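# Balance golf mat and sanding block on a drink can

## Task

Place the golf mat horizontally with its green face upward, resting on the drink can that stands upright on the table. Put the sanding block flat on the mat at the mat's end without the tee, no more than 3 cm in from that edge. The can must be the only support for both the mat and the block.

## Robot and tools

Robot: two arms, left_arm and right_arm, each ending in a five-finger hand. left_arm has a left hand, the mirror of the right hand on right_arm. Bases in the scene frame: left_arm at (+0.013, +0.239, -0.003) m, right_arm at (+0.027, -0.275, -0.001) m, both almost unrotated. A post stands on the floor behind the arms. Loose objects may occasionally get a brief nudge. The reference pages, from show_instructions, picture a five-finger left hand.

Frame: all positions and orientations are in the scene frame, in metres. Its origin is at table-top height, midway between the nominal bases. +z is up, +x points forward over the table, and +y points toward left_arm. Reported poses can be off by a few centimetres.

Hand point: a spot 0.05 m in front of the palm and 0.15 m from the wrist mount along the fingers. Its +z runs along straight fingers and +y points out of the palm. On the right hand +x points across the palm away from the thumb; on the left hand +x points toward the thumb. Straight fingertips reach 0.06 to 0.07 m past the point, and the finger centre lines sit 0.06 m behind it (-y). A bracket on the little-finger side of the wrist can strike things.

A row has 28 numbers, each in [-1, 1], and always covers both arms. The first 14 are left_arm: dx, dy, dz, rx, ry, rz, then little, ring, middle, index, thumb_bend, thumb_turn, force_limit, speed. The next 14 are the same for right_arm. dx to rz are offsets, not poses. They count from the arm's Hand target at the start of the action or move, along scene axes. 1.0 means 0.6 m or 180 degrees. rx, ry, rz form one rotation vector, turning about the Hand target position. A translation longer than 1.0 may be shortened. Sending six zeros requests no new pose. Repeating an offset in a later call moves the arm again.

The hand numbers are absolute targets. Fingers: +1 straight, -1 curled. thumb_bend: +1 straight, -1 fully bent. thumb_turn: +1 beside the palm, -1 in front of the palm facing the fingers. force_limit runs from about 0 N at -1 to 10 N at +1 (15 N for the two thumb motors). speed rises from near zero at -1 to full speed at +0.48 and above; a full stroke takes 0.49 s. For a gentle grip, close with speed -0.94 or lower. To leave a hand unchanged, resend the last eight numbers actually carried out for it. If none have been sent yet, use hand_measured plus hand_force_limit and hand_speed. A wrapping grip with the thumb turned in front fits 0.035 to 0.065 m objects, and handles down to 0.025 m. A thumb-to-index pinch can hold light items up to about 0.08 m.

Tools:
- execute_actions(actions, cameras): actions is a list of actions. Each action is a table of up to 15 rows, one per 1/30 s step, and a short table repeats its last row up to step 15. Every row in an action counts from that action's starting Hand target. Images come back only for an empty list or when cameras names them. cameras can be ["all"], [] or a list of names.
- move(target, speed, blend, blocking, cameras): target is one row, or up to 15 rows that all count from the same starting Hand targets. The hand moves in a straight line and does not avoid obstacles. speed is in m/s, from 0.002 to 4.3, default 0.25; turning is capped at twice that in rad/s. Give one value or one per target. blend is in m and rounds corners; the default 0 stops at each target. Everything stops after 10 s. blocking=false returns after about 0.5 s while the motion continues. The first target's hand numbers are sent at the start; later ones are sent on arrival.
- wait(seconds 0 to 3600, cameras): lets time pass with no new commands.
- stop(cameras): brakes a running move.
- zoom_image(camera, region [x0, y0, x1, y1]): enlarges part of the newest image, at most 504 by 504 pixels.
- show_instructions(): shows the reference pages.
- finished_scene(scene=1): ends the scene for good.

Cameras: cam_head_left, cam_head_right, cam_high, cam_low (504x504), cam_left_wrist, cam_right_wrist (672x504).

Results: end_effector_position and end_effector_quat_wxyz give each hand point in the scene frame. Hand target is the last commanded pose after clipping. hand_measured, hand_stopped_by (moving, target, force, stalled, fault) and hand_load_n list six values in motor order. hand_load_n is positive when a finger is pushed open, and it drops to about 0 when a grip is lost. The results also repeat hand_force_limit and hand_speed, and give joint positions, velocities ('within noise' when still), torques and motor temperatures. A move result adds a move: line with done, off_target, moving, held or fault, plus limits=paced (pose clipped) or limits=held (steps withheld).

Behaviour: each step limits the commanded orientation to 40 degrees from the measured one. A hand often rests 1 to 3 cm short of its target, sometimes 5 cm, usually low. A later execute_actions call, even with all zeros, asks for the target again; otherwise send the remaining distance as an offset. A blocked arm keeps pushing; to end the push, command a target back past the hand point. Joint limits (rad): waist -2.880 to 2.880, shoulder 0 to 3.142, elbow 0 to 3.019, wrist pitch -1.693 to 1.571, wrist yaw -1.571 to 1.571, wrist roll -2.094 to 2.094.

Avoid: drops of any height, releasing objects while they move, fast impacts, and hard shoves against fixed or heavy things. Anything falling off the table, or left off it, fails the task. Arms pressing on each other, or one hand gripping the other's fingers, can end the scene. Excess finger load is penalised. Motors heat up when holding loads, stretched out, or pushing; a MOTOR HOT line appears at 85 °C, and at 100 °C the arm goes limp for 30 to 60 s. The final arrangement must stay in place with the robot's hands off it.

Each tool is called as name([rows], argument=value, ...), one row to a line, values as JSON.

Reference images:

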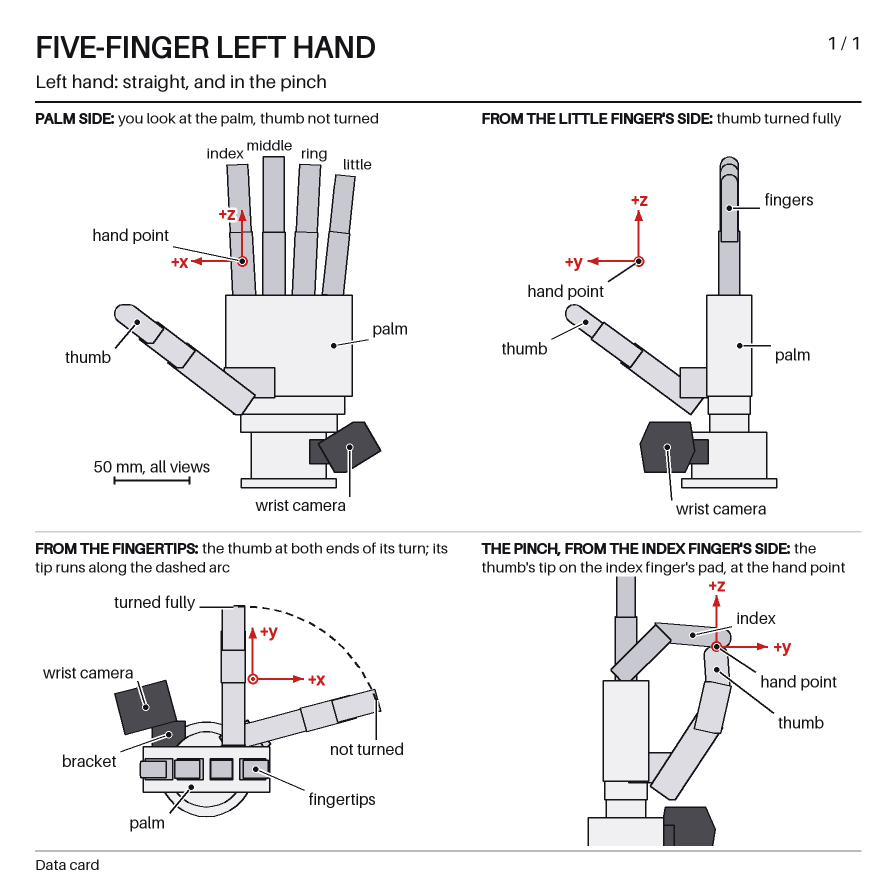

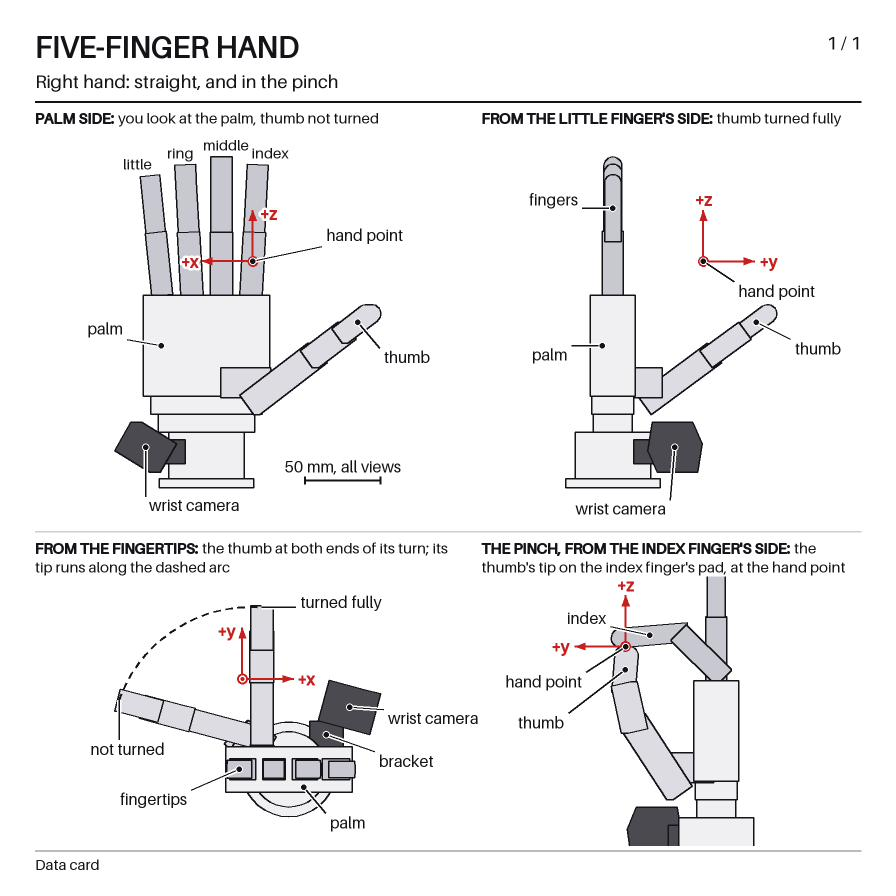

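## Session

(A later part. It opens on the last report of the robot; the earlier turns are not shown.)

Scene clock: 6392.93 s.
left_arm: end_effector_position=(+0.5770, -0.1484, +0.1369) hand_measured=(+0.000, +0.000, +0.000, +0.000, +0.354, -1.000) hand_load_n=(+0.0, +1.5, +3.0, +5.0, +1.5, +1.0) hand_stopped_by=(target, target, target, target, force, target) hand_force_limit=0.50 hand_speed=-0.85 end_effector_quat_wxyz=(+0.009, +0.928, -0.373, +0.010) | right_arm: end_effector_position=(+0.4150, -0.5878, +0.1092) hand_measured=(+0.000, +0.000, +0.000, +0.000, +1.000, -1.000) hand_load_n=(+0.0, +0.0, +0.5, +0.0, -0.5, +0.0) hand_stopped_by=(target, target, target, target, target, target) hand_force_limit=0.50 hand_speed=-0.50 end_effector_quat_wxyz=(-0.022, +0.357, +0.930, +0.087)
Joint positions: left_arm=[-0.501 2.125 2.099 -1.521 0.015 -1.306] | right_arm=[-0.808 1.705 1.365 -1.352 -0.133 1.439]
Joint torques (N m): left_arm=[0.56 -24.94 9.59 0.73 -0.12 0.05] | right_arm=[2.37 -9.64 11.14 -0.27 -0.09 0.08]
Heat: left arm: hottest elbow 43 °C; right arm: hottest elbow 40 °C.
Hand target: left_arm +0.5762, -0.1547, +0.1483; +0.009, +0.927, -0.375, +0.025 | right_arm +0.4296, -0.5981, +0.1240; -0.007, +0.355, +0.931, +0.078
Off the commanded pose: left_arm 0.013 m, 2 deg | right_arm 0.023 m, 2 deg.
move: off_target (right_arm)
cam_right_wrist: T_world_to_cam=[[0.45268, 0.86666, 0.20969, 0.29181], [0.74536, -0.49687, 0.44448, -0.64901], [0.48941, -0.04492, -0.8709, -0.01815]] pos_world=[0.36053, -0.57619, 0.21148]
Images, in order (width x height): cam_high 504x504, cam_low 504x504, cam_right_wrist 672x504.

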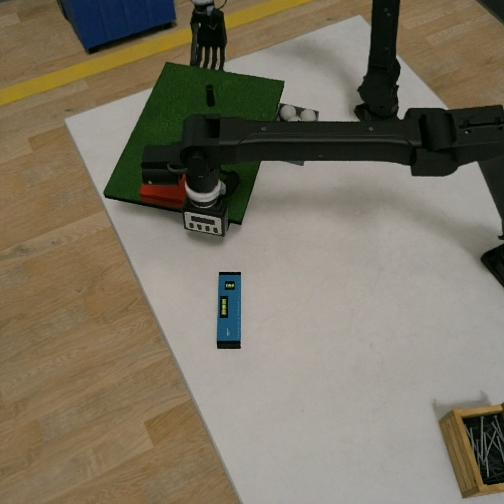

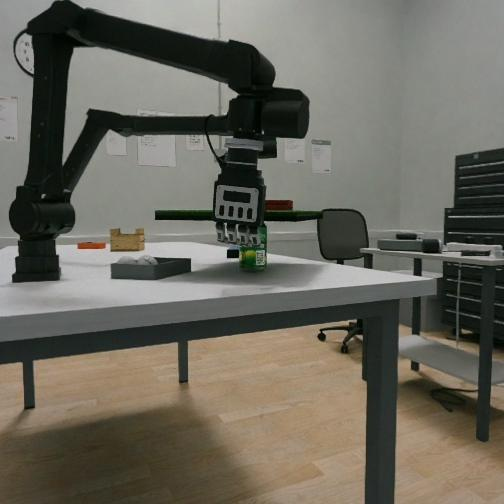

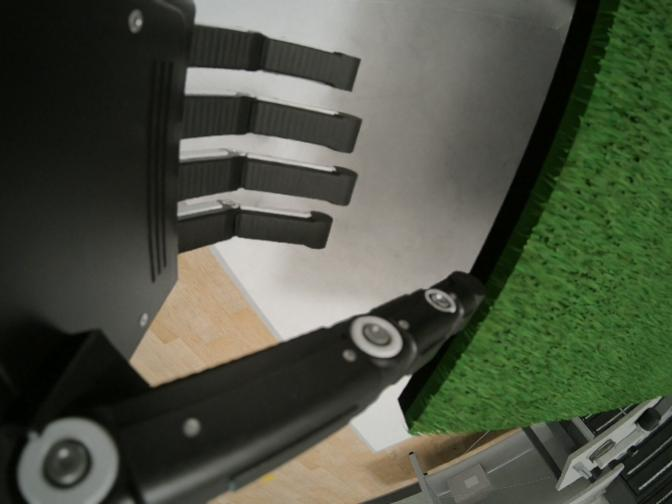

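move(target=[0,0,0,0,0,0,0,0,0,0,-0.4,-1,0.5,-0.85,0.096,0.0885,0.008,0,0,0,0,0,0,0,1,-1,0.5,-0.5], speed=0.08, cameras=["cam_low","cam_high","cam_right_wrist"])

zoom_image(camera="cam_low", region=[145, 175, 335, 285])

Scene clock: 6423.53 s.
left_arm: end_effector_position=(+0.5883, -0.1297, +0.1335) hand_measured=(+0.000, +0.000, +0.000, +0.000, +0.354, -1.000) hand_load_n=(+0.5, +2.5, +6.0, +8.0, +0.0, +2.5) hand_stopped_by=(target, target, target, target, force, target) hand_force_limit=0.50 hand_speed=-0.85 end_effector_quat_wxyz=(-0.002, +0.935, -0.355, +0.009) | right_arm: end_effector_position=(+0.4559, -0.5641, +0.1142) hand_measured=(+0.000, +0.000, +0.000, +0.000, +0.998, -1.000) hand_load_n=(+0.5, +0.0, +0.0, +0.0, -5.5, +2.5) hand_stopped_by=(target, target, target, target, target, target) hand_force_limit=0.50 hand_speed=-0.50 end_effector_quat_wxyz=(-0.024, +0.392, +0.917, +0.074)
Joint positions: left_arm=[-0.475 2.125 2.094 -1.521 -0.005 -1.319] | right_arm=[-0.702 1.706 1.387 -1.348 -0.122 1.622]
Joint torques (N m): left_arm=[-1.67 -25.05 9.7 0.81 0.57 0.18] | right_arm=[5.54 -10.05 10.55 0.03 -1 -0.17]
Heat: left arm: hottest elbow 44 °C; right arm: hottest elbow 41 °C.
Hand target: left_arm +0.5762, -0.1548, +0.1483; +0.009, +0.927, -0.375, +0.025 | right_arm +0.4871, -0.5449, +0.1287; -0.008, +0.355, +0.931, +0.078
Off the commanded pose: left_arm 0.031 m, 3 deg | right_arm 0.039 m, 5 deg.
move: off_target (right_arm)
cam_right_wrist: T_world_to_cam=[[0.51916, 0.83552, 0.17996, 0.20732], [0.71668, -0.5403, 0.44096, -0.68096], [0.46565, -0.09996, -0.8793, -0.05206]] pos_world=[0.40464, -0.54635, 0.21719]
Images, in order (width x height): cam_high 504x504, cam_low 504x504, cam_right_wrist 672x504.

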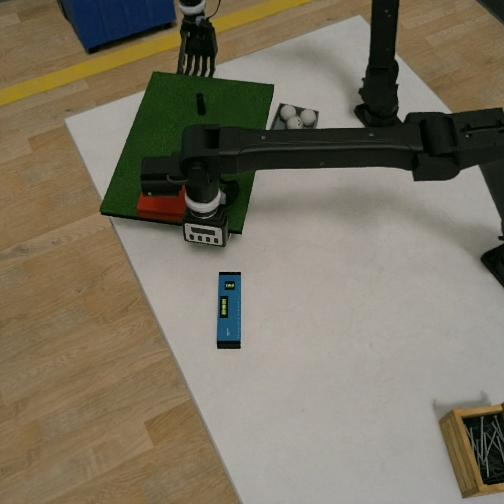

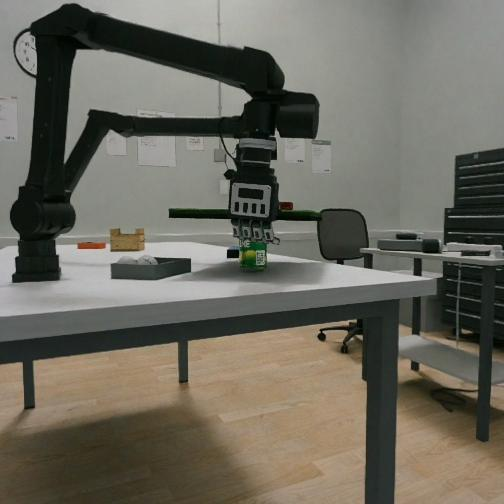

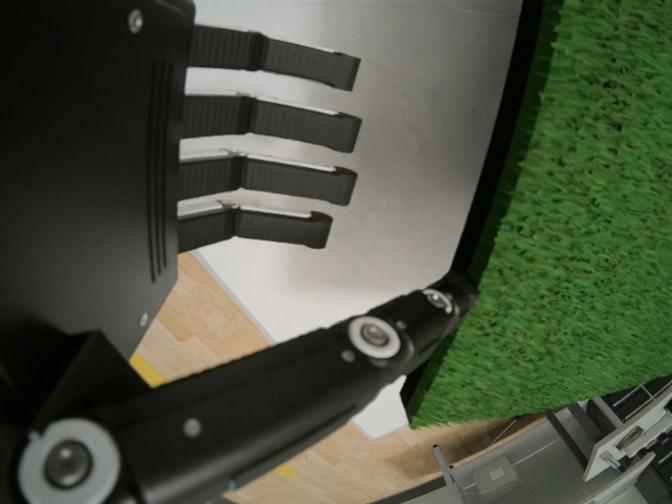

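Scaled by 2.653.

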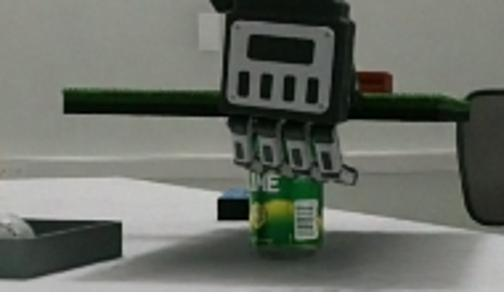

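move(target=[0,0,0,0,0,0,0,0,0,0,-0.4,-1,0.5,-0.85,-0.085,-0.085,0.012,0,0,0,0,0,0,0,1,-1,0.5,-0.5], speed=0.08, cameras=["cam_low","cam_high","cam_right_wrist","cam_left_wrist"])

zoom_image(camera="cam_low", region=[145, 175, 335, 285])

Scene clock: 6437.67 s.
left_arm: end_effector_position=(+0.5840, -0.1369, +0.1345) hand_measured=(+0.000, +0.000, +0.000, +0.000, +0.354, -1.000) hand_load_n=(+0.0, +1.5, +3.5, +6.0, +1.0, +2.0) hand_stopped_by=(target, target, target, target, force, target) hand_force_limit=0.50 hand_speed=-0.85 end_effector_quat_wxyz=(+0.006, +0.934, -0.358, +0.008) | right_arm: end_effector_position=(+0.4261, -0.5814, +0.1183) hand_measured=(+0.000, +0.000, +0.000, +0.000, +1.000, -1.000) hand_load_n=(+0.0, +0.0, +0.0, +0.5, +0.0, +0.0) hand_stopped_by=(target, target, target, target, target, target) hand_force_limit=0.50 hand_speed=-0.50 end_effector_quat_wxyz=(-0.026, +0.357, +0.930, +0.086)
Joint positions: left_arm=[-0.483 2.125 2.094 -1.521 0.01 -1.319] | right_arm=[-0.781 1.707 1.394 -1.382 -0.131 1.466]
Joint torques (N m): left_arm=[-1.03 -25.17 9.81 0.77 0.05 0.19] | right_arm=[1.14 -9.7 10.85 -0.35 -0.12 -0.08]
Heat: left arm: hottest elbow 44 °C; right arm: hottest elbow 41 °C.
Hand target: left_arm +0.5762, -0.1547, +0.1483; +0.009, +0.927, -0.375, +0.025 | right_arm +0.4361, -0.5961, +0.1361; -0.007, +0.355, +0.931, +0.078
Off the commanded pose: left_arm 0.024 m, 3 deg | right_arm 0.025 m, 2 deg.
move: off_target (right_arm)
cam_left_wrist: T_world_to_cam=[[0.84998, 0.52651, 0.01758, -0.42825], [0.42262, -0.70142, 0.57394, -0.42752], [0.31451, -0.48041, -0.81871, -0.02516]] pos_world=[0.5526, -0.08648, 0.23229]
cam_right_wrist: T_world_to_cam=[[0.45388, 0.86669, 0.20699, 0.27923], [0.74964, -0.49698, 0.43709, -0.65905], [0.48169, -0.04322, -0.87527, -0.01061]] pos_world=[0.37243, -0.56999, 0.22098]
Images, in order (width x height): cam_high 504x504, cam_low 504x504, cam_left_wrist 672x504, cam_right_wrist 672x504.

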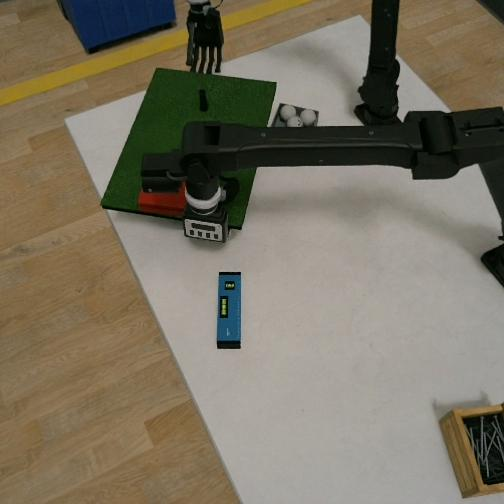

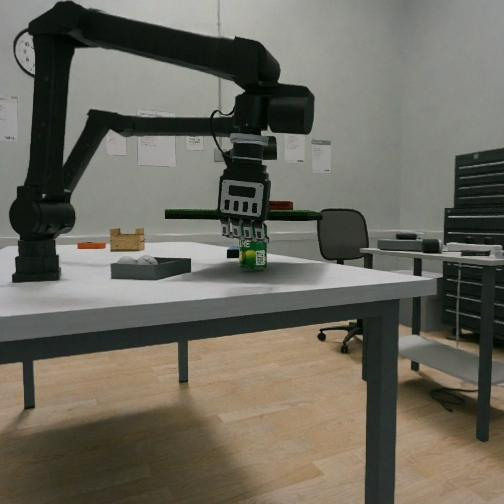

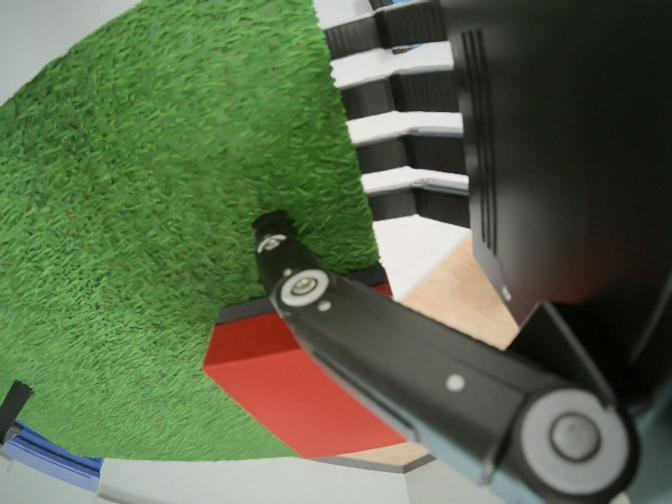

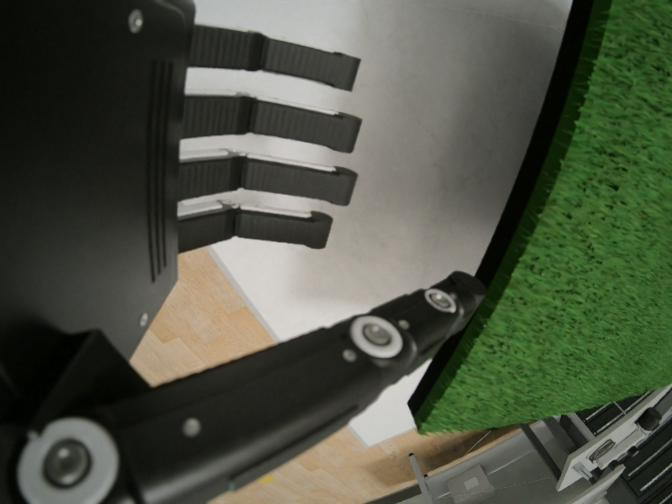

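Scaled by 2.653.

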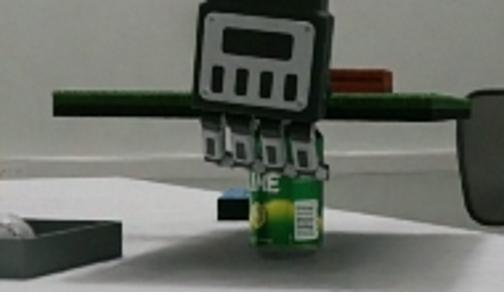

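move(target=[0,0,0,0,0,0,0,0,0,0,-0.4,-1,0.5,-0.85,0.053,-0.02,0.016,0,0,0.0167,0,0,0,0,1,-1,0.5,-0.5], speed=0.08)

Scene clock: 6473.50 s.
left_arm: end_effector_position=(+0.5840, -0.1369, +0.1345) hand_measured=(+0.000, +0.000, +0.000, +0.000, +0.354, -1.000) hand_load_n=(+0.0, +1.5, +3.5, +6.0, +1.0, +2.0) hand_stopped_by=(target, target, target, target, force, target) hand_force_limit=0.50 hand_speed=-0.85 end_effector_quat_wxyz=(+0.006, +0.934, -0.358, +0.008) | right_arm: end_effector_position=(+0.4527, -0.6009, +0.1293) hand_measured=(+0.000, +0.000, +0.000, +0.000, +1.000, -1.000) hand_load_n=(+0.0, +0.0, +0.0, +0.0, +0.0, +0.0) hand_stopped_by=(target, target, target, target, target, target) hand_force_limit=0.50 hand_speed=-0.50 end_effector_quat_wxyz=(-0.026, +0.341, +0.936, +0.087)
Joint positions: left_arm=[-0.483 2.125 2.094 -1.521 0.01 -1.319] | right_arm=[-0.77 1.788 1.533 -1.442 -0.131 1.442]
Joint torques (N m): left_arm=[-0.97 -25.05 9.84 0.81 0.04 0.19] | right_arm=[2.61 -11.11 11.36 -0.34 -0.11 -0.06]
Motor temperatures (°C): left_arm=[32 37 43 30 33 32] | right_arm=[29 36 44 32 35 31]
Heat: left arm: hottest elbow 43 °C; right arm: hottest elbow 44 °C.
Hand target: left_arm +0.5762, -0.1547, +0.1483; +0.009, +0.927, -0.375, +0.025 | right_arm +0.4680, -0.6080, +0.1458; -0.009, +0.331, +0.940, +0.078
Off the commanded pose: left_arm 0.024 m, 3 deg | right_arm 0.024 m, 2 deg.
move: off_target (right_arm)

move(target=[0,0,0,0,0,0,0,0,0,0,-0.4,-1,0.5,-0.85,0.06,0.055,0,0,0,0,0,0,0,0,1,-1,0.5,-0.5], speed=0.06, cameras=["cam_right_wrist","cam_low"])

Scene clock: 6482.07 s.
left_arm: end_effector_position=(+0.5840, -0.1369, +0.1345) hand_measured=(+0.000, +0.000, +0.000, +0.000, +0.354, -1.000) hand_load_n=(+0.0, +1.5, +4.0, +6.0, +1.0, +2.0) hand_stopped_by=(target, target, target, target, force, target) hand_force_limit=0.50 hand_speed=-0.85 end_effector_quat_wxyz=(+0.006, +0.934, -0.358, +0.008) | right_arm: end_effector_position=(+0.4863, -0.5660, +0.1302) hand_measured=(+0.000, +0.000, +0.000, +0.000, +1.000, -1.000) hand_load_n=(+0.0, +0.0, +0.0, +0.0, +0.0, +0.0) hand_stopped_by=(target, target, target, target, target, target) hand_force_limit=0.50 hand_speed=-0.50 end_effector_quat_wxyz=(-0.030, +0.332, +0.939, +0.086)
Joint positions: left_arm=[-0.483 2.125 2.094 -1.521 0.01 -1.319] | right_arm=[-0.677 1.791 1.541 -1.442 -0.137 1.517]
Joint torques (N m): left_arm=[-1.03 -25.05 9.84 0.8 0.04 0.18] | right_arm=[2.67 -11.52 11.33 -0.02 -0.13 0.1]
Heat: left arm: hottest elbow 43 °C; right arm: hottest elbow 43 °C.
Hand target: left_arm +0.5762, -0.1547, +0.1483; +0.009, +0.927, -0.375, +0.025 | right_arm +0.5039, -0.5750, +0.1456; -0.009, +0.331, +0.940, +0.078
Off the commanded pose: left_arm 0.024 m, 3 deg | right_arm 0.025 m, 3 deg.
move: off_target (right_arm)
cam_right_wrist: T_world_to_cam=[[0.40762, 0.88922, 0.20768, 0.27133], [0.77577, -0.45719, 0.43492, -0.6917], [0.48169, -0.01617, -0.87619, -0.01313]] pos_world=[0.43233, -0.55772, 0.23298]
Images, in order (width x height): cam_low 504x504, cam_right_wrist 672x504.

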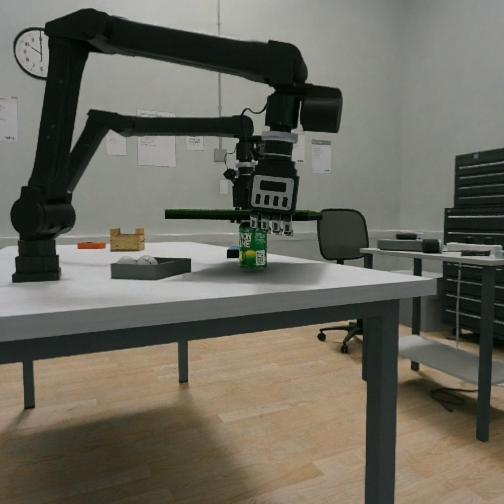

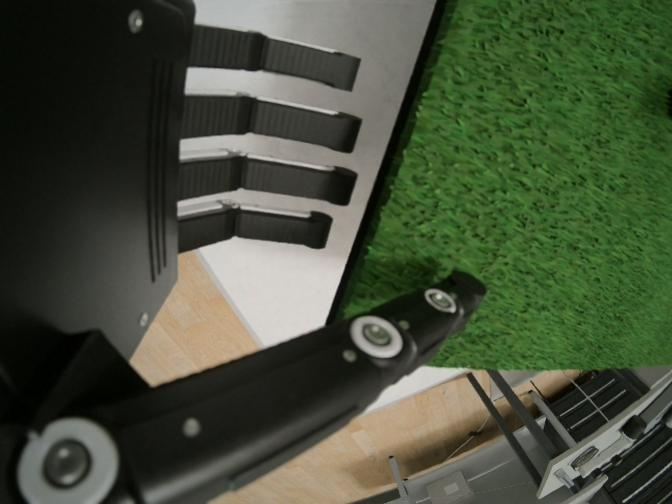

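move(target=[0,0,0,0,0,0,0,0,0,0,-0.4,-1,0.5,-0.85,0.042,0.053,-0.004,0,0,0,0,0,0,0,1,-1,0.5,-0.5], speed=0.06, cameras=["cam_right_wrist","cam_low","cam_high"])

zoom_image(camera="cam_low", region=[145, 175, 335, 285])

Scene clock: 6490.50 s.
left_arm: end_effector_position=(+0.5840, -0.1369, +0.1345) hand_measured=(+0.000, +0.000, +0.000, +0.000, +0.354, -1.000) hand_load_n=(+0.0, +1.5, +4.0, +5.5, +1.0, +2.0) hand_stopped_by=(target, target, target, target, force, target) hand_force_limit=0.50 hand_speed=-0.85 end_effector_quat_wxyz=(+0.006, +0.934, -0.358, +0.008) | right_arm: end_effector_position=(+0.5113, -0.5361, +0.1298) hand_measured=(+0.000, +0.000, +0.000, +0.000, +1.000, -1.000) hand_load_n=(+0.0, +0.0, +0.0, +0.0, +0.0, +0.0) hand_stopped_by=(target, target, target, target, target, target) hand_force_limit=0.50 hand_speed=-0.50 end_effector_quat_wxyz=(-0.031, +0.333, +0.939, +0.085)
Joint positions: left_arm=[-0.483 2.125 2.094 -1.521 0.01 -1.319] | right_arm=[-0.603 1.791 1.541 -1.433 -0.143 1.592]
Joint torques (N m): left_arm=[-1.08 -24.94 9.8 0.79 0.04 0.19] | right_arm=[2.2 -10.52 10.8 0.44 -0.17 0.05]
Heat: left arm: hottest elbow 43 °C; right arm: hottest elbow 45 °C.
Hand target: left_arm +0.5762, -0.1547, +0.1483; +0.009, +0.927, -0.375, +0.025 | right_arm +0.5291, -0.5432, +0.1432; -0.010, +0.331, +0.940, +0.078
Off the commanded pose: left_arm 0.024 m, 3 deg | right_arm 0.023 m, 3 deg.
move: off_target (right_arm)
cam_right_wrist: T_world_to_cam=[[0.40858, 0.8894, 0.20503, 0.2345], [0.77731, -0.45681, 0.43257, -0.69756], [0.47838, -0.01737, -0.87798, -0.02366]] pos_world=[0.45772, -0.52762, 0.23289]
Images, in order (width x height): cam_high 504x504, cam_low 504x504, cam_right_wrist 672x504.

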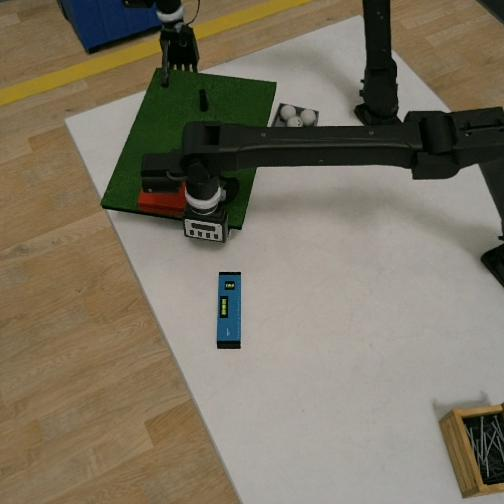

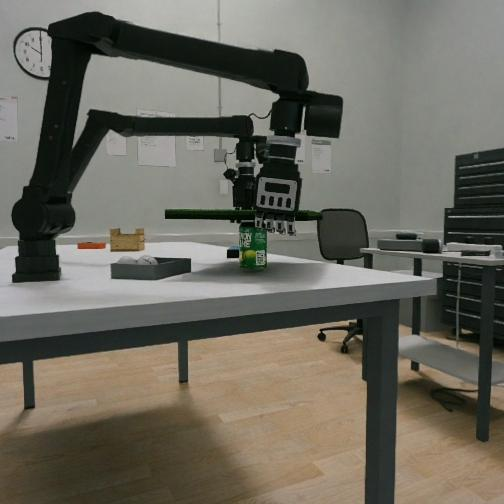

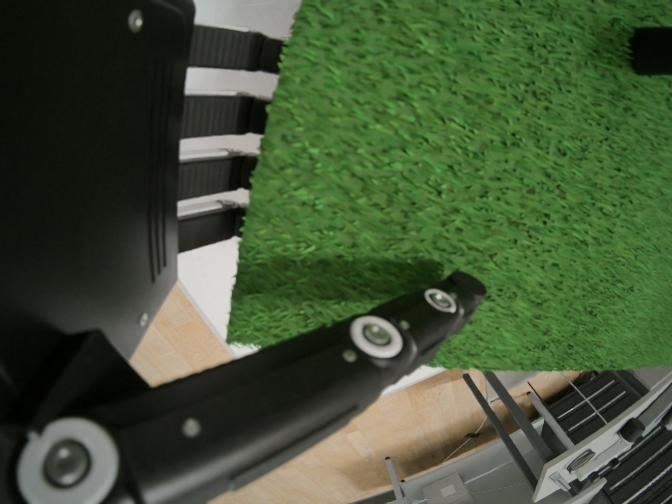

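Scaled by 2.653.

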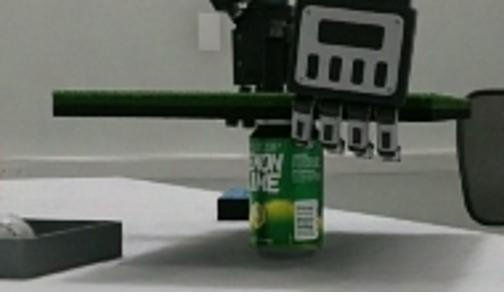

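move(target=[0,0,0,0,0,0,0,0,0,0,-0.4,-1,0.5,-0.85,0,0,0.013,-0.0137,-0.0175,0,0,0,0,0,1,-1,0.5,-0.5], speed=0.06, cameras=["cam_right_wrist","cam_low"])

zoom_image(camera="cam_low", region=[145, 175, 335, 285])

Scene clock: 6501.40 s.
left_arm: end_effector_position=(+0.5840, -0.1369, +0.1345) hand_measured=(+0.000, +0.000, +0.000, +0.000, +0.354, -1.000) hand_load_n=(+0.0, +1.5, +3.5, +6.0, +1.0, +2.0) hand_stopped_by=(target, target, target, target, force, target) hand_force_limit=0.50 hand_speed=-0.85 end_effector_quat_wxyz=(+0.006, +0.934, -0.358, +0.008) | right_arm: end_effector_position=(+0.5258, -0.5473, +0.1418) hand_measured=(+0.000, +0.000, +0.000, +0.000, +1.000, -1.000) hand_load_n=(+0.0, +0.0, +0.0, +0.0, -0.5, +0.0) hand_stopped_by=(target, target, target, target, target, target) hand_force_limit=0.50 hand_speed=-0.50 end_effector_quat_wxyz=(+0.012, +0.331, +0.941, +0.071)
Joint positions: left_arm=[-0.483 2.125 2.094 -1.521 0.01 -1.319] | right_arm=[-0.603 1.771 1.541 -1.362 -0.143 1.593]
Joint torques (N m): left_arm=[-1.03 -25.05 9.83 0.8 0.03 0.18] | right_arm=[2.67 -12.45 7.02 0.5 -0.18 0.09]
Heat: left arm: hottest elbow 43 °C; right arm: hottest elbow 45 °C.
Hand target: left_arm +0.5762, -0.1547, +0.1483; +0.009, +0.927, -0.375, +0.025 | right_arm +0.5292, -0.5432, +0.1510; +0.024, +0.329, +0.942, +0.067
Off the commanded pose: left_arm 0.024 m, 3 deg | right_arm 0.011 m, 1 deg.
move: off_target (right_arm)
cam_right_wrist: T_world_to_cam=[[0.39537, 0.89979, 0.18455, 0.25154], [0.74252, -0.43136, 0.51244, -0.69825], [0.5407, -0.06557, -0.83866, -0.08508]] pos_world=[0.46501, -0.53311, 0.24004]
Images, in order (width x height): cam_low 504x504, cam_right_wrist 672x504.

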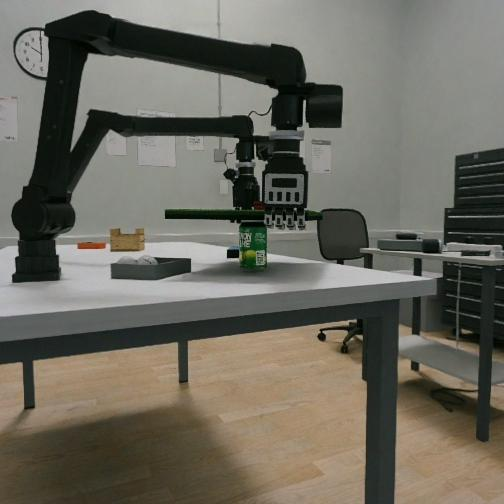

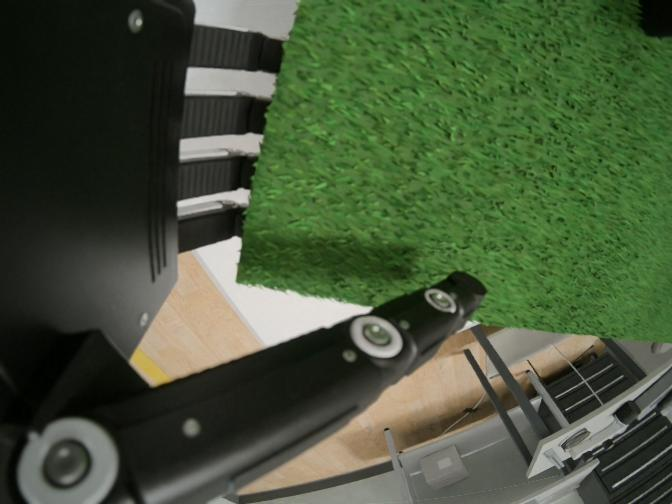

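Scaled by 2.653.

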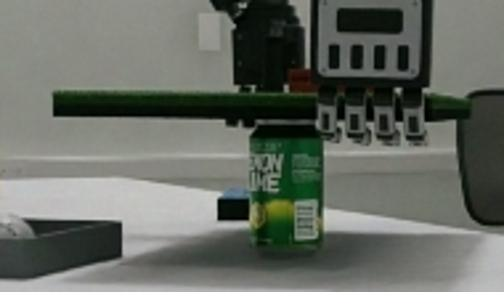

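move([
  [0,0,0,0,0,0,0,0,0,0,-0.4,-1,0.5,-0.85,-0.026,0.021,-0.01,0,0,0,0,0,0,0,1,-1,0.5,-0.5],
  [0,0,0,0,0,0,0,0,0,0,-0.4,-1,0.5,-0.85,-0.03,0.024,0.004,0,0,0,0,0,0,0,1,-1,0.5,-0.5],
], speed=0.06, cameras=["cam_right_wrist","cam_low"])

zoom_image(camera="cam_low", region=[145, 175, 335, 285])

Scene clock: 6515.33 s.
left_arm: end_effector_position=(+0.5840, -0.1369, +0.1345) hand_measured=(+0.000, +0.000, +0.000, +0.000, +0.354, -1.000) hand_load_n=(+0.0, +1.5, +4.0, +6.0, +1.0, +2.0) hand_stopped_by=(target, target, target, target, force, target) hand_force_limit=0.50 hand_speed=-0.85 end_effector_quat_wxyz=(+0.006, +0.934, -0.358, +0.008) | right_arm: end_effector_position=(+0.5096, -0.5350, +0.1423) hand_measured=(+0.000, +0.000, +0.000, +0.000, +1.000, -1.000) hand_load_n=(+0.5, +0.0, +0.0, +0.5, +0.0, +0.0) hand_stopped_by=(target, target, target, target, target, target) hand_force_limit=0.50 hand_speed=-0.50 end_effector_quat_wxyz=(+0.018, +0.331, +0.941, +0.069)
Joint positions: left_arm=[-0.483 2.125 2.094 -1.521 0.01 -1.319] | right_arm=[-0.603 1.711 1.461 -1.33 -0.143 1.595]
Joint torques (N m): left_arm=[-0.97 -25 9.83 0.83 0.04 0.18] | right_arm=[2.26 -11.87 7.43 0.09 -0.12 0.1]
Heat: left arm: hottest elbow 43 °C; right arm: hottest elbow 43 °C.
Hand target: left_arm +0.5762, -0.1547, +0.1483; +0.009, +0.927, -0.375, +0.025 | right_arm +0.5111, -0.5287, +0.1534; +0.023, +0.329, +0.942, +0.067
Off the commanded pose: left_arm 0.024 m, 3 deg | right_arm 0.013 m, 1 deg.
move: off_target (right_arm)
cam_right_wrist: T_world_to_cam=[[0.39512, 0.90043, 0.18196, 0.2477], [0.73725, -0.42899, 0.52196, -0.67853], [0.54804, -0.07209, -0.83334, -0.0831]] pos_world=[0.44791, -0.52011, 0.23983]
Images, in order (width x height): cam_low 504x504, cam_right_wrist 672x504.

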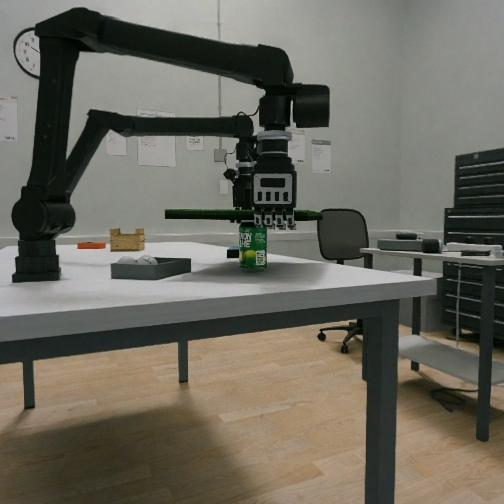

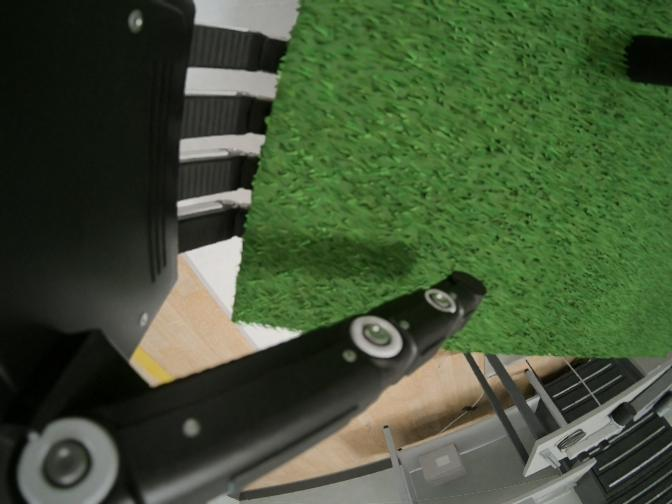

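Scaled by 2.653.

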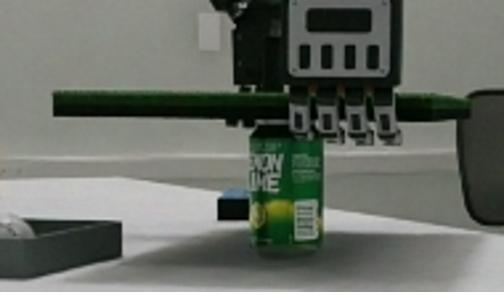

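move(target=[0,0,0,0,0,0,0,0,0,0,-0.4,-1,0.5,-0.85,0,0,0,0,0,0,0,0,0,0,-0.4,-1,0.5,-0.85], speed=0.06, cameras=["cam_right_wrist","cam_low"])

zoom_image(camera="cam_low", region=[145, 175, 335, 285])

Scene clock: 6529.00 s.
left_arm: end_effector_position=(+0.5840, -0.1378, +0.1346) hand_measured=(+0.000, +0.000, +0.000, +0.000, +0.354, -1.000) hand_load_n=(+0.0, +1.5, +3.5, +6.5, +1.0, +2.5) hand_stopped_by=(target, target, target, target, force, target) hand_force_limit=0.50 hand_speed=-0.85 end_effector_quat_wxyz=(+0.007, +0.933, -0.359, +0.009) | right_arm: end_effector_position=(+0.5109, -0.5329, +0.1442) hand_measured=(+0.000, +0.000, +0.000, +0.000, +0.326, -1.000) hand_load_n=(+0.0, +1.0, +1.0, +2.5, +11.0, +1.0) hand_stopped_by=(target, target, target, target, force, target) hand_force_limit=0.50 hand_speed=-0.85 end_effector_quat_wxyz=(+0.019, +0.330, +0.941, +0.071)
Joint positions: left_arm=[-0.484 2.125 2.094 -1.52 0.011 -1.319] | right_arm=[-0.6 1.708 1.461 -1.33 -0.147 1.596]
Joint torques (N m): left_arm=[-0.97 -25.05 9.83 0.72 0.01 0.18] | right_arm=[2.84 -11.69 7.49 0.2 0.06 0.09]
Heat: left arm: hottest elbow 43 °C; right arm: hottest elbow 42 °C.
Hand target: left_arm +0.5762, -0.1547, +0.1483; +0.009, +0.927, -0.375, +0.025 | right_arm +0.5112, -0.5286, +0.1533; +0.023, +0.329, +0.942, +0.067
Off the commanded pose: left_arm 0.023 m, 3 deg | right_arm 0.010 m, 1 deg.
move: done
cam_right_wrist: T_world_to_cam=[[0.39253, 0.90089, 0.18525, 0.24607], [0.73549, -0.4284, 0.52491, -0.67885], [0.55225, -0.06979, -0.83075, -0.08332]] pos_world=[0.44871, -0.51831, 0.24153]
Images, in order (width x height): cam_low 504x504, cam_right_wrist 672x504.

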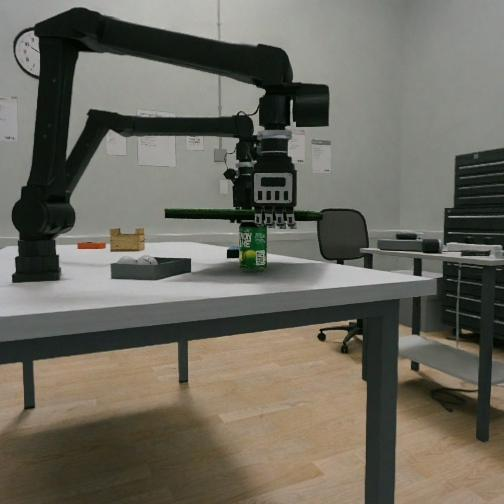

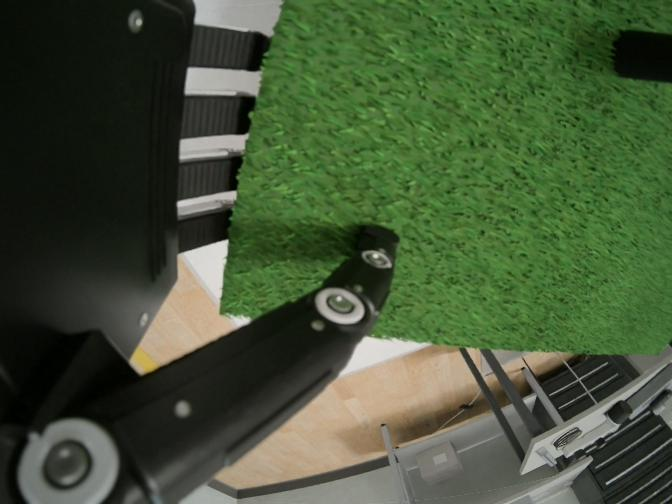

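Scaled by 2.653.

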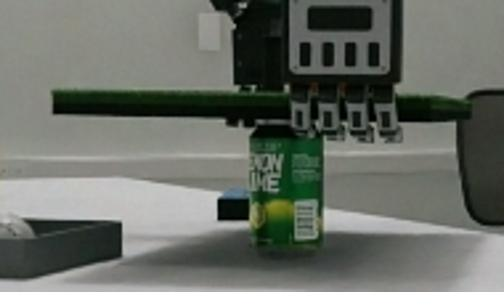

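move(target=[0,0,0.04,0,0,0,0,0,0,0,-0.4,-1,0.5,-0.85,0,0,0.06,0,0,0,0,0,0,0,-0.4,-1,0.5,-0.85], speed=0.05, cameras=["cam_low"])

zoom_image(camera="cam_low", region=[145, 175, 335, 285])

Scene clock: 6537.97 s.
left_arm: end_effector_position=(+0.5740, -0.1334, +0.1341) hand_measured=(+0.000, +0.000, +0.000, +0.000, +0.354, -1.000) hand_load_n=(+0.0, +2.0, +5.0, +7.5, +0.0, +2.0) hand_stopped_by=(target, target, target, target, force, target) hand_force_limit=0.50 hand_speed=-0.85 end_effector_quat_wxyz=(+0.004, +0.933, -0.359, -0.011) | right_arm: end_effector_position=(+0.4952, -0.5232, +0.1453) hand_measured=(+0.000, +0.000, +0.000, +0.000, +0.326, -1.000) hand_load_n=(+1.0, +2.0, +1.0, +1.0, +9.0, +1.0) hand_stopped_by=(target, target, target, target, force, target) hand_force_limit=0.50 hand_speed=-0.85 end_effector_quat_wxyz=(-0.014, +0.334, +0.939, +0.077)
Joint positions: left_arm=[-0.485 2.125 2.094 -1.56 0.011 -1.319] | right_arm=[-0.6 1.704 1.464 -1.406 -0.138 1.599]
Joint torques (N m): left_arm=[-0.91 -25.35 14 -0.16 0.02 0.18] | right_arm=[2.61 -12.69 12.34 -0.65 -0.34 0.05]
Heat: left arm: hottest elbow 43 °C; right arm: hottest elbow 42 °C.
Hand target: left_arm +0.5763, -0.1547, +0.1723; +0.009, +0.927, -0.375, +0.025 | right_arm +0.5112, -0.5286, +0.1893; +0.023, +0.329, +0.942, +0.067
Off the commanded pose: left_arm 0.044 m, 5 deg | right_arm 0.047 m, 4 deg.
move: off_target (left_arm, right_arm)

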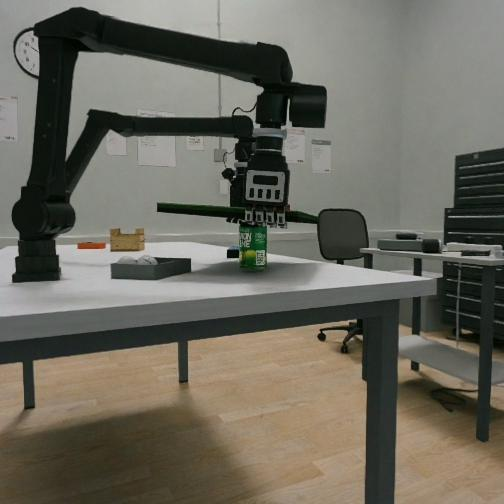

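Scaled by 2.653.

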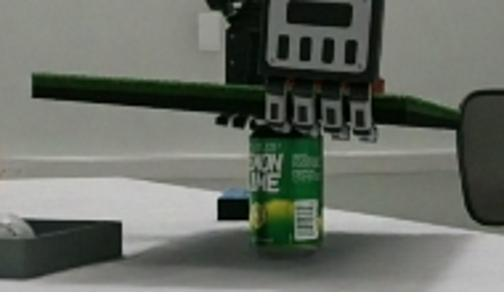

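move(target=[0,0,0.04,-0.0117,-0.0149,0,0,0,0,0,-0.4,-1,0.5,-0.85,0,0,0.05,-0.0117,-0.0149,0,0,0,0,0,-0.4,-1,0.5,-0.85], speed=0.05, cameras=["cam_low","cam_high"])

zoom_image(camera="cam_low", region=[145, 175, 335, 285])

Scene clock: 6554.10 s.
left_arm: end_effector_position=(+0.5749, -0.1349, +0.1553) hand_measured=(+0.000, +0.000, +0.000, +0.000, +0.354, -1.000) hand_load_n=(+0.0, +2.0, +5.5, +7.5, +0.0, +1.5) hand_stopped_by=(target, target, target, target, force, target) hand_force_limit=0.50 hand_speed=-0.85 end_effector_quat_wxyz=(+0.009, +0.933, -0.360, +0.009) | right_arm: end_effector_position=(+0.4943, -0.5238, +0.1711) hand_measured=(+0.000, +0.000, +0.000, +0.000, +0.326, -1.000) hand_load_n=(+1.0, +2.0, +1.5, +2.0, +8.0, +0.5) hand_stopped_by=(target, target, target, target, force, target) hand_force_limit=0.50 hand_speed=-0.85 end_effector_quat_wxyz=(+0.008, +0.335, +0.940, +0.067)
Joint positions: left_arm=[-0.485 2.093 2.094 -1.552 0.016 -1.318] | right_arm=[-0.6 1.656 1.471 -1.411 -0.133 1.605]
Joint torques (N m): left_arm=[-0.56 -26.46 12.18 1.03 0.19 0.19] | right_arm=[2.55 -12.4 12.55 -0.24 -0.38 -0.02]
Heat: left arm: hottest elbow 44 °C; right arm: hottest elbow 43 °C.
Hand target: left_arm +0.5763, -0.1547, +0.1963; +0.017, +0.926, -0.374, +0.054 | right_arm +0.5112, -0.5287, +0.2195; +0.052, +0.326, +0.942, +0.057
Off the commanded pose: left_arm 0.046 m, 6 deg | right_arm 0.051 m, 5 deg.
move: off_target (left_arm, right_arm)
Images, in order (width x height): cam_high 504x504, cam_low 504x504.

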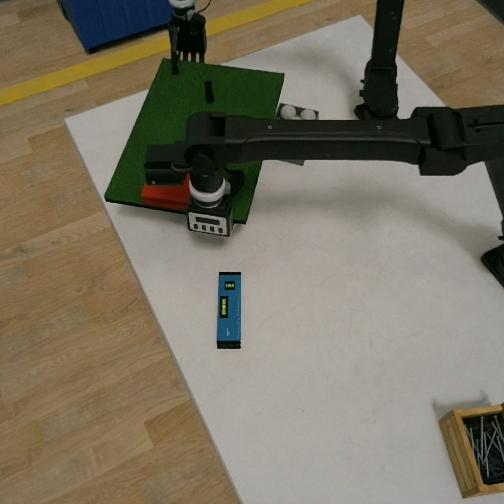

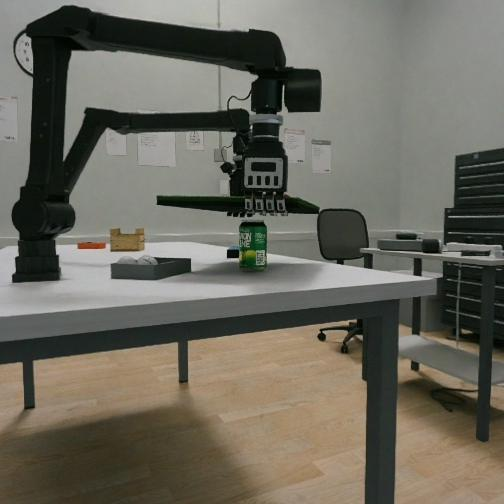

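Scaled by 2.653.

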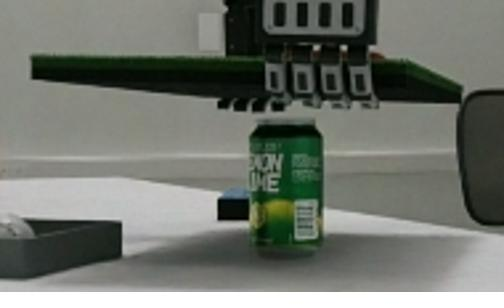

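move(target=[-0.047,-0.079,0,0,0,0,0,0,0,0,-0.4,-1,0.5,-0.85,-0.047,-0.079,0,0,0,0,0,0,0,0,-0.4,-1,0.5,-0.85], speed=0.06, cameras=["cam_low","cam_high"])

zoom_image(camera="cam_low", region=[145, 175, 335, 285])

Scene clock: 6587.50 s.
left_arm: end_effector_position=(+0.5499, -0.1788, +0.1554) hand_measured=(+0.000, +0.000, +0.000, +0.000, +0.354, -1.000) hand_load_n=(+0.5, +3.0, +6.0, +7.5, +0.0, +1.0) hand_stopped_by=(target, target, target, target, force, target) hand_force_limit=0.50 hand_speed=-0.85 end_effector_quat_wxyz=(+0.010, +0.931, -0.365, +0.010) | right_arm: end_effector_position=(+0.4666, -0.5676, +0.1808) hand_measured=(+0.000, +0.000, +0.000, +0.000, +0.326, -1.000) hand_load_n=(+1.0, +2.0, +1.0, +1.5, +7.0, +1.0) hand_stopped_by=(target, target, target, target, force, target) hand_force_limit=0.50 hand_speed=-0.85 end_effector_quat_wxyz=(+0.017, +0.338, +0.939, +0.066)
Joint positions: left_arm=[-0.561 2.093 2.094 -1.548 0.015 -1.384] | right_arm=[-0.704 1.66 1.499 -1.432 -0.134 1.507]
Joint torques (N m): left_arm=[-1.14 -26.46 12.34 0.91 -0.08 0.01] | right_arm=[2.08 -10.99 13.41 -0.51 -0.62 -0.18]
Heat: left arm: hottest elbow 45 °C; right arm: hottest elbow 44 °C.
Hand target: left_arm +0.5481, -0.2022, +0.1963; +0.017, +0.926, -0.374, +0.054 | right_arm +0.4829, -0.5761, +0.2194; +0.051, +0.326, +0.942, +0.058
Off the commanded pose: left_arm 0.047 m, 5 deg | right_arm 0.043 m, 4 deg.
move: off_target (left_arm, right_arm)
Images, in order (width x height): cam_high 504x504, cam_low 504x504.

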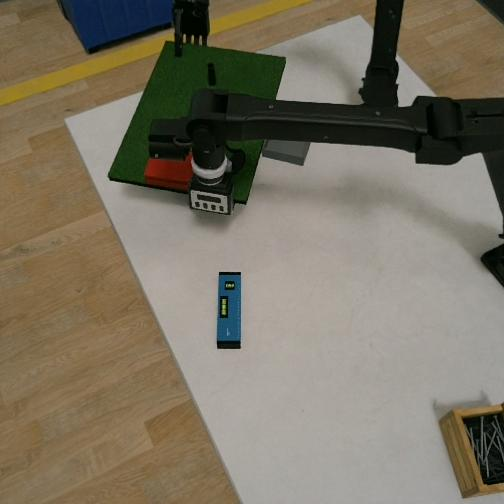

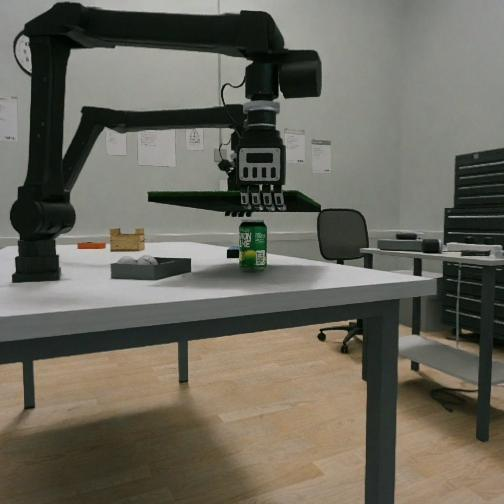

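Scaled by 2.653.

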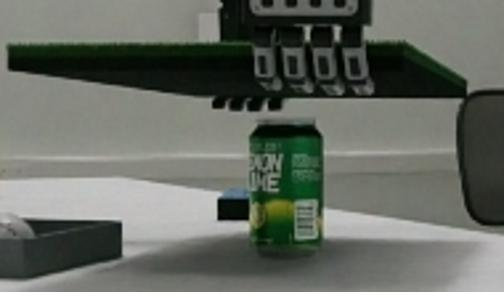

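move(target=[-0.048,-0.079,0,-0.0072,-0.0085,0,0,0,0,0,-0.4,-1,0.5,-0.85,-0.048,-0.079,-0.02,-0.0072,-0.0085,0,0,0,0,0,-0.4,-1,0.5,-0.85], speed=0.06, cameras=["cam_low","cam_high"])

zoom_image(camera="cam_low", region=[145, 175, 335, 285])

Scene clock: 6597.87 s.
left_arm: end_effector_position=(+0.5264, -0.2259, +0.1548) hand_measured=(+0.000, +0.000, +0.000, +0.000, +0.354, -1.000) hand_load_n=(+0.0, +2.0, +5.5, +7.5, +0.0, +1.0) hand_stopped_by=(target, target, target, target, force, target) hand_force_limit=0.50 hand_speed=-0.85 end_effector_quat_wxyz=(+0.008, +0.929, -0.369, +0.027) | right_arm: end_effector_position=(+0.4374, -0.6138, +0.1732) hand_measured=(+0.000, +0.000, +0.000, +0.000, +0.326, -1.000) hand_load_n=(+1.0, +2.5, +1.5, +2.5, +7.0, +1.5) hand_stopped_by=(target, target, target, target, force, target) hand_force_limit=0.50 hand_speed=-0.85 end_effector_quat_wxyz=(+0.032, +0.343, +0.937, +0.065)
Joint positions: left_arm=[-0.644 2.09 2.085 -1.509 0.002 -1.458] | right_arm=[-0.813 1.679 1.499 -1.398 -0.145 1.41]
Joint torques (N m): left_arm=[-1.44 -27.46 10.85 1.44 0.1 -0.08] | right_arm=[2.49 -11.22 12.82 0.32 -0.53 -0.26]
Heat: left arm: hottest elbow 45 °C; right arm: hottest elbow 44 °C.
Hand target: left_arm +0.5192, -0.2496, +0.1963; +0.022, +0.925, -0.374, +0.071 | right_arm +0.4541, -0.6235, +0.2073; +0.068, +0.325, +0.942, +0.051
Off the commanded pose: left_arm 0.048 m, 5 deg | right_arm 0.039 m, 5 deg.
move: off_target (left_arm, right_arm)
Images, in order (width x height): cam_high 504x504, cam_low 504x504.

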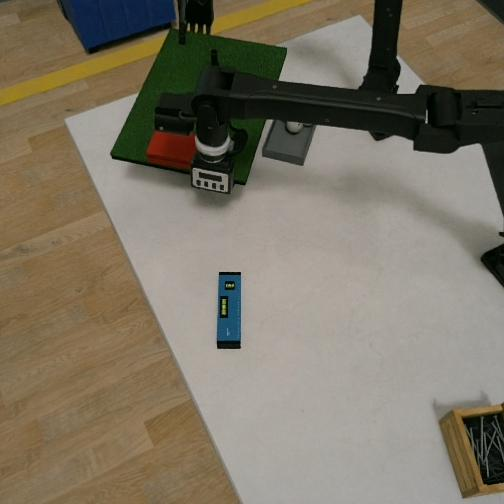

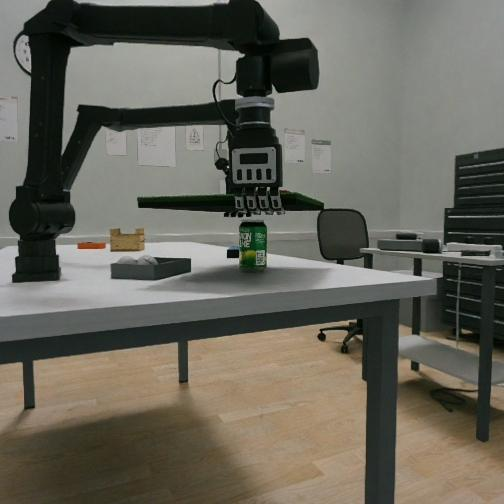

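Scaled by 2.653.

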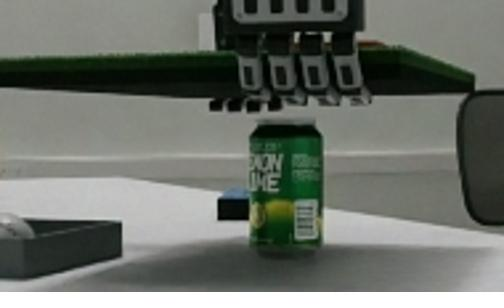

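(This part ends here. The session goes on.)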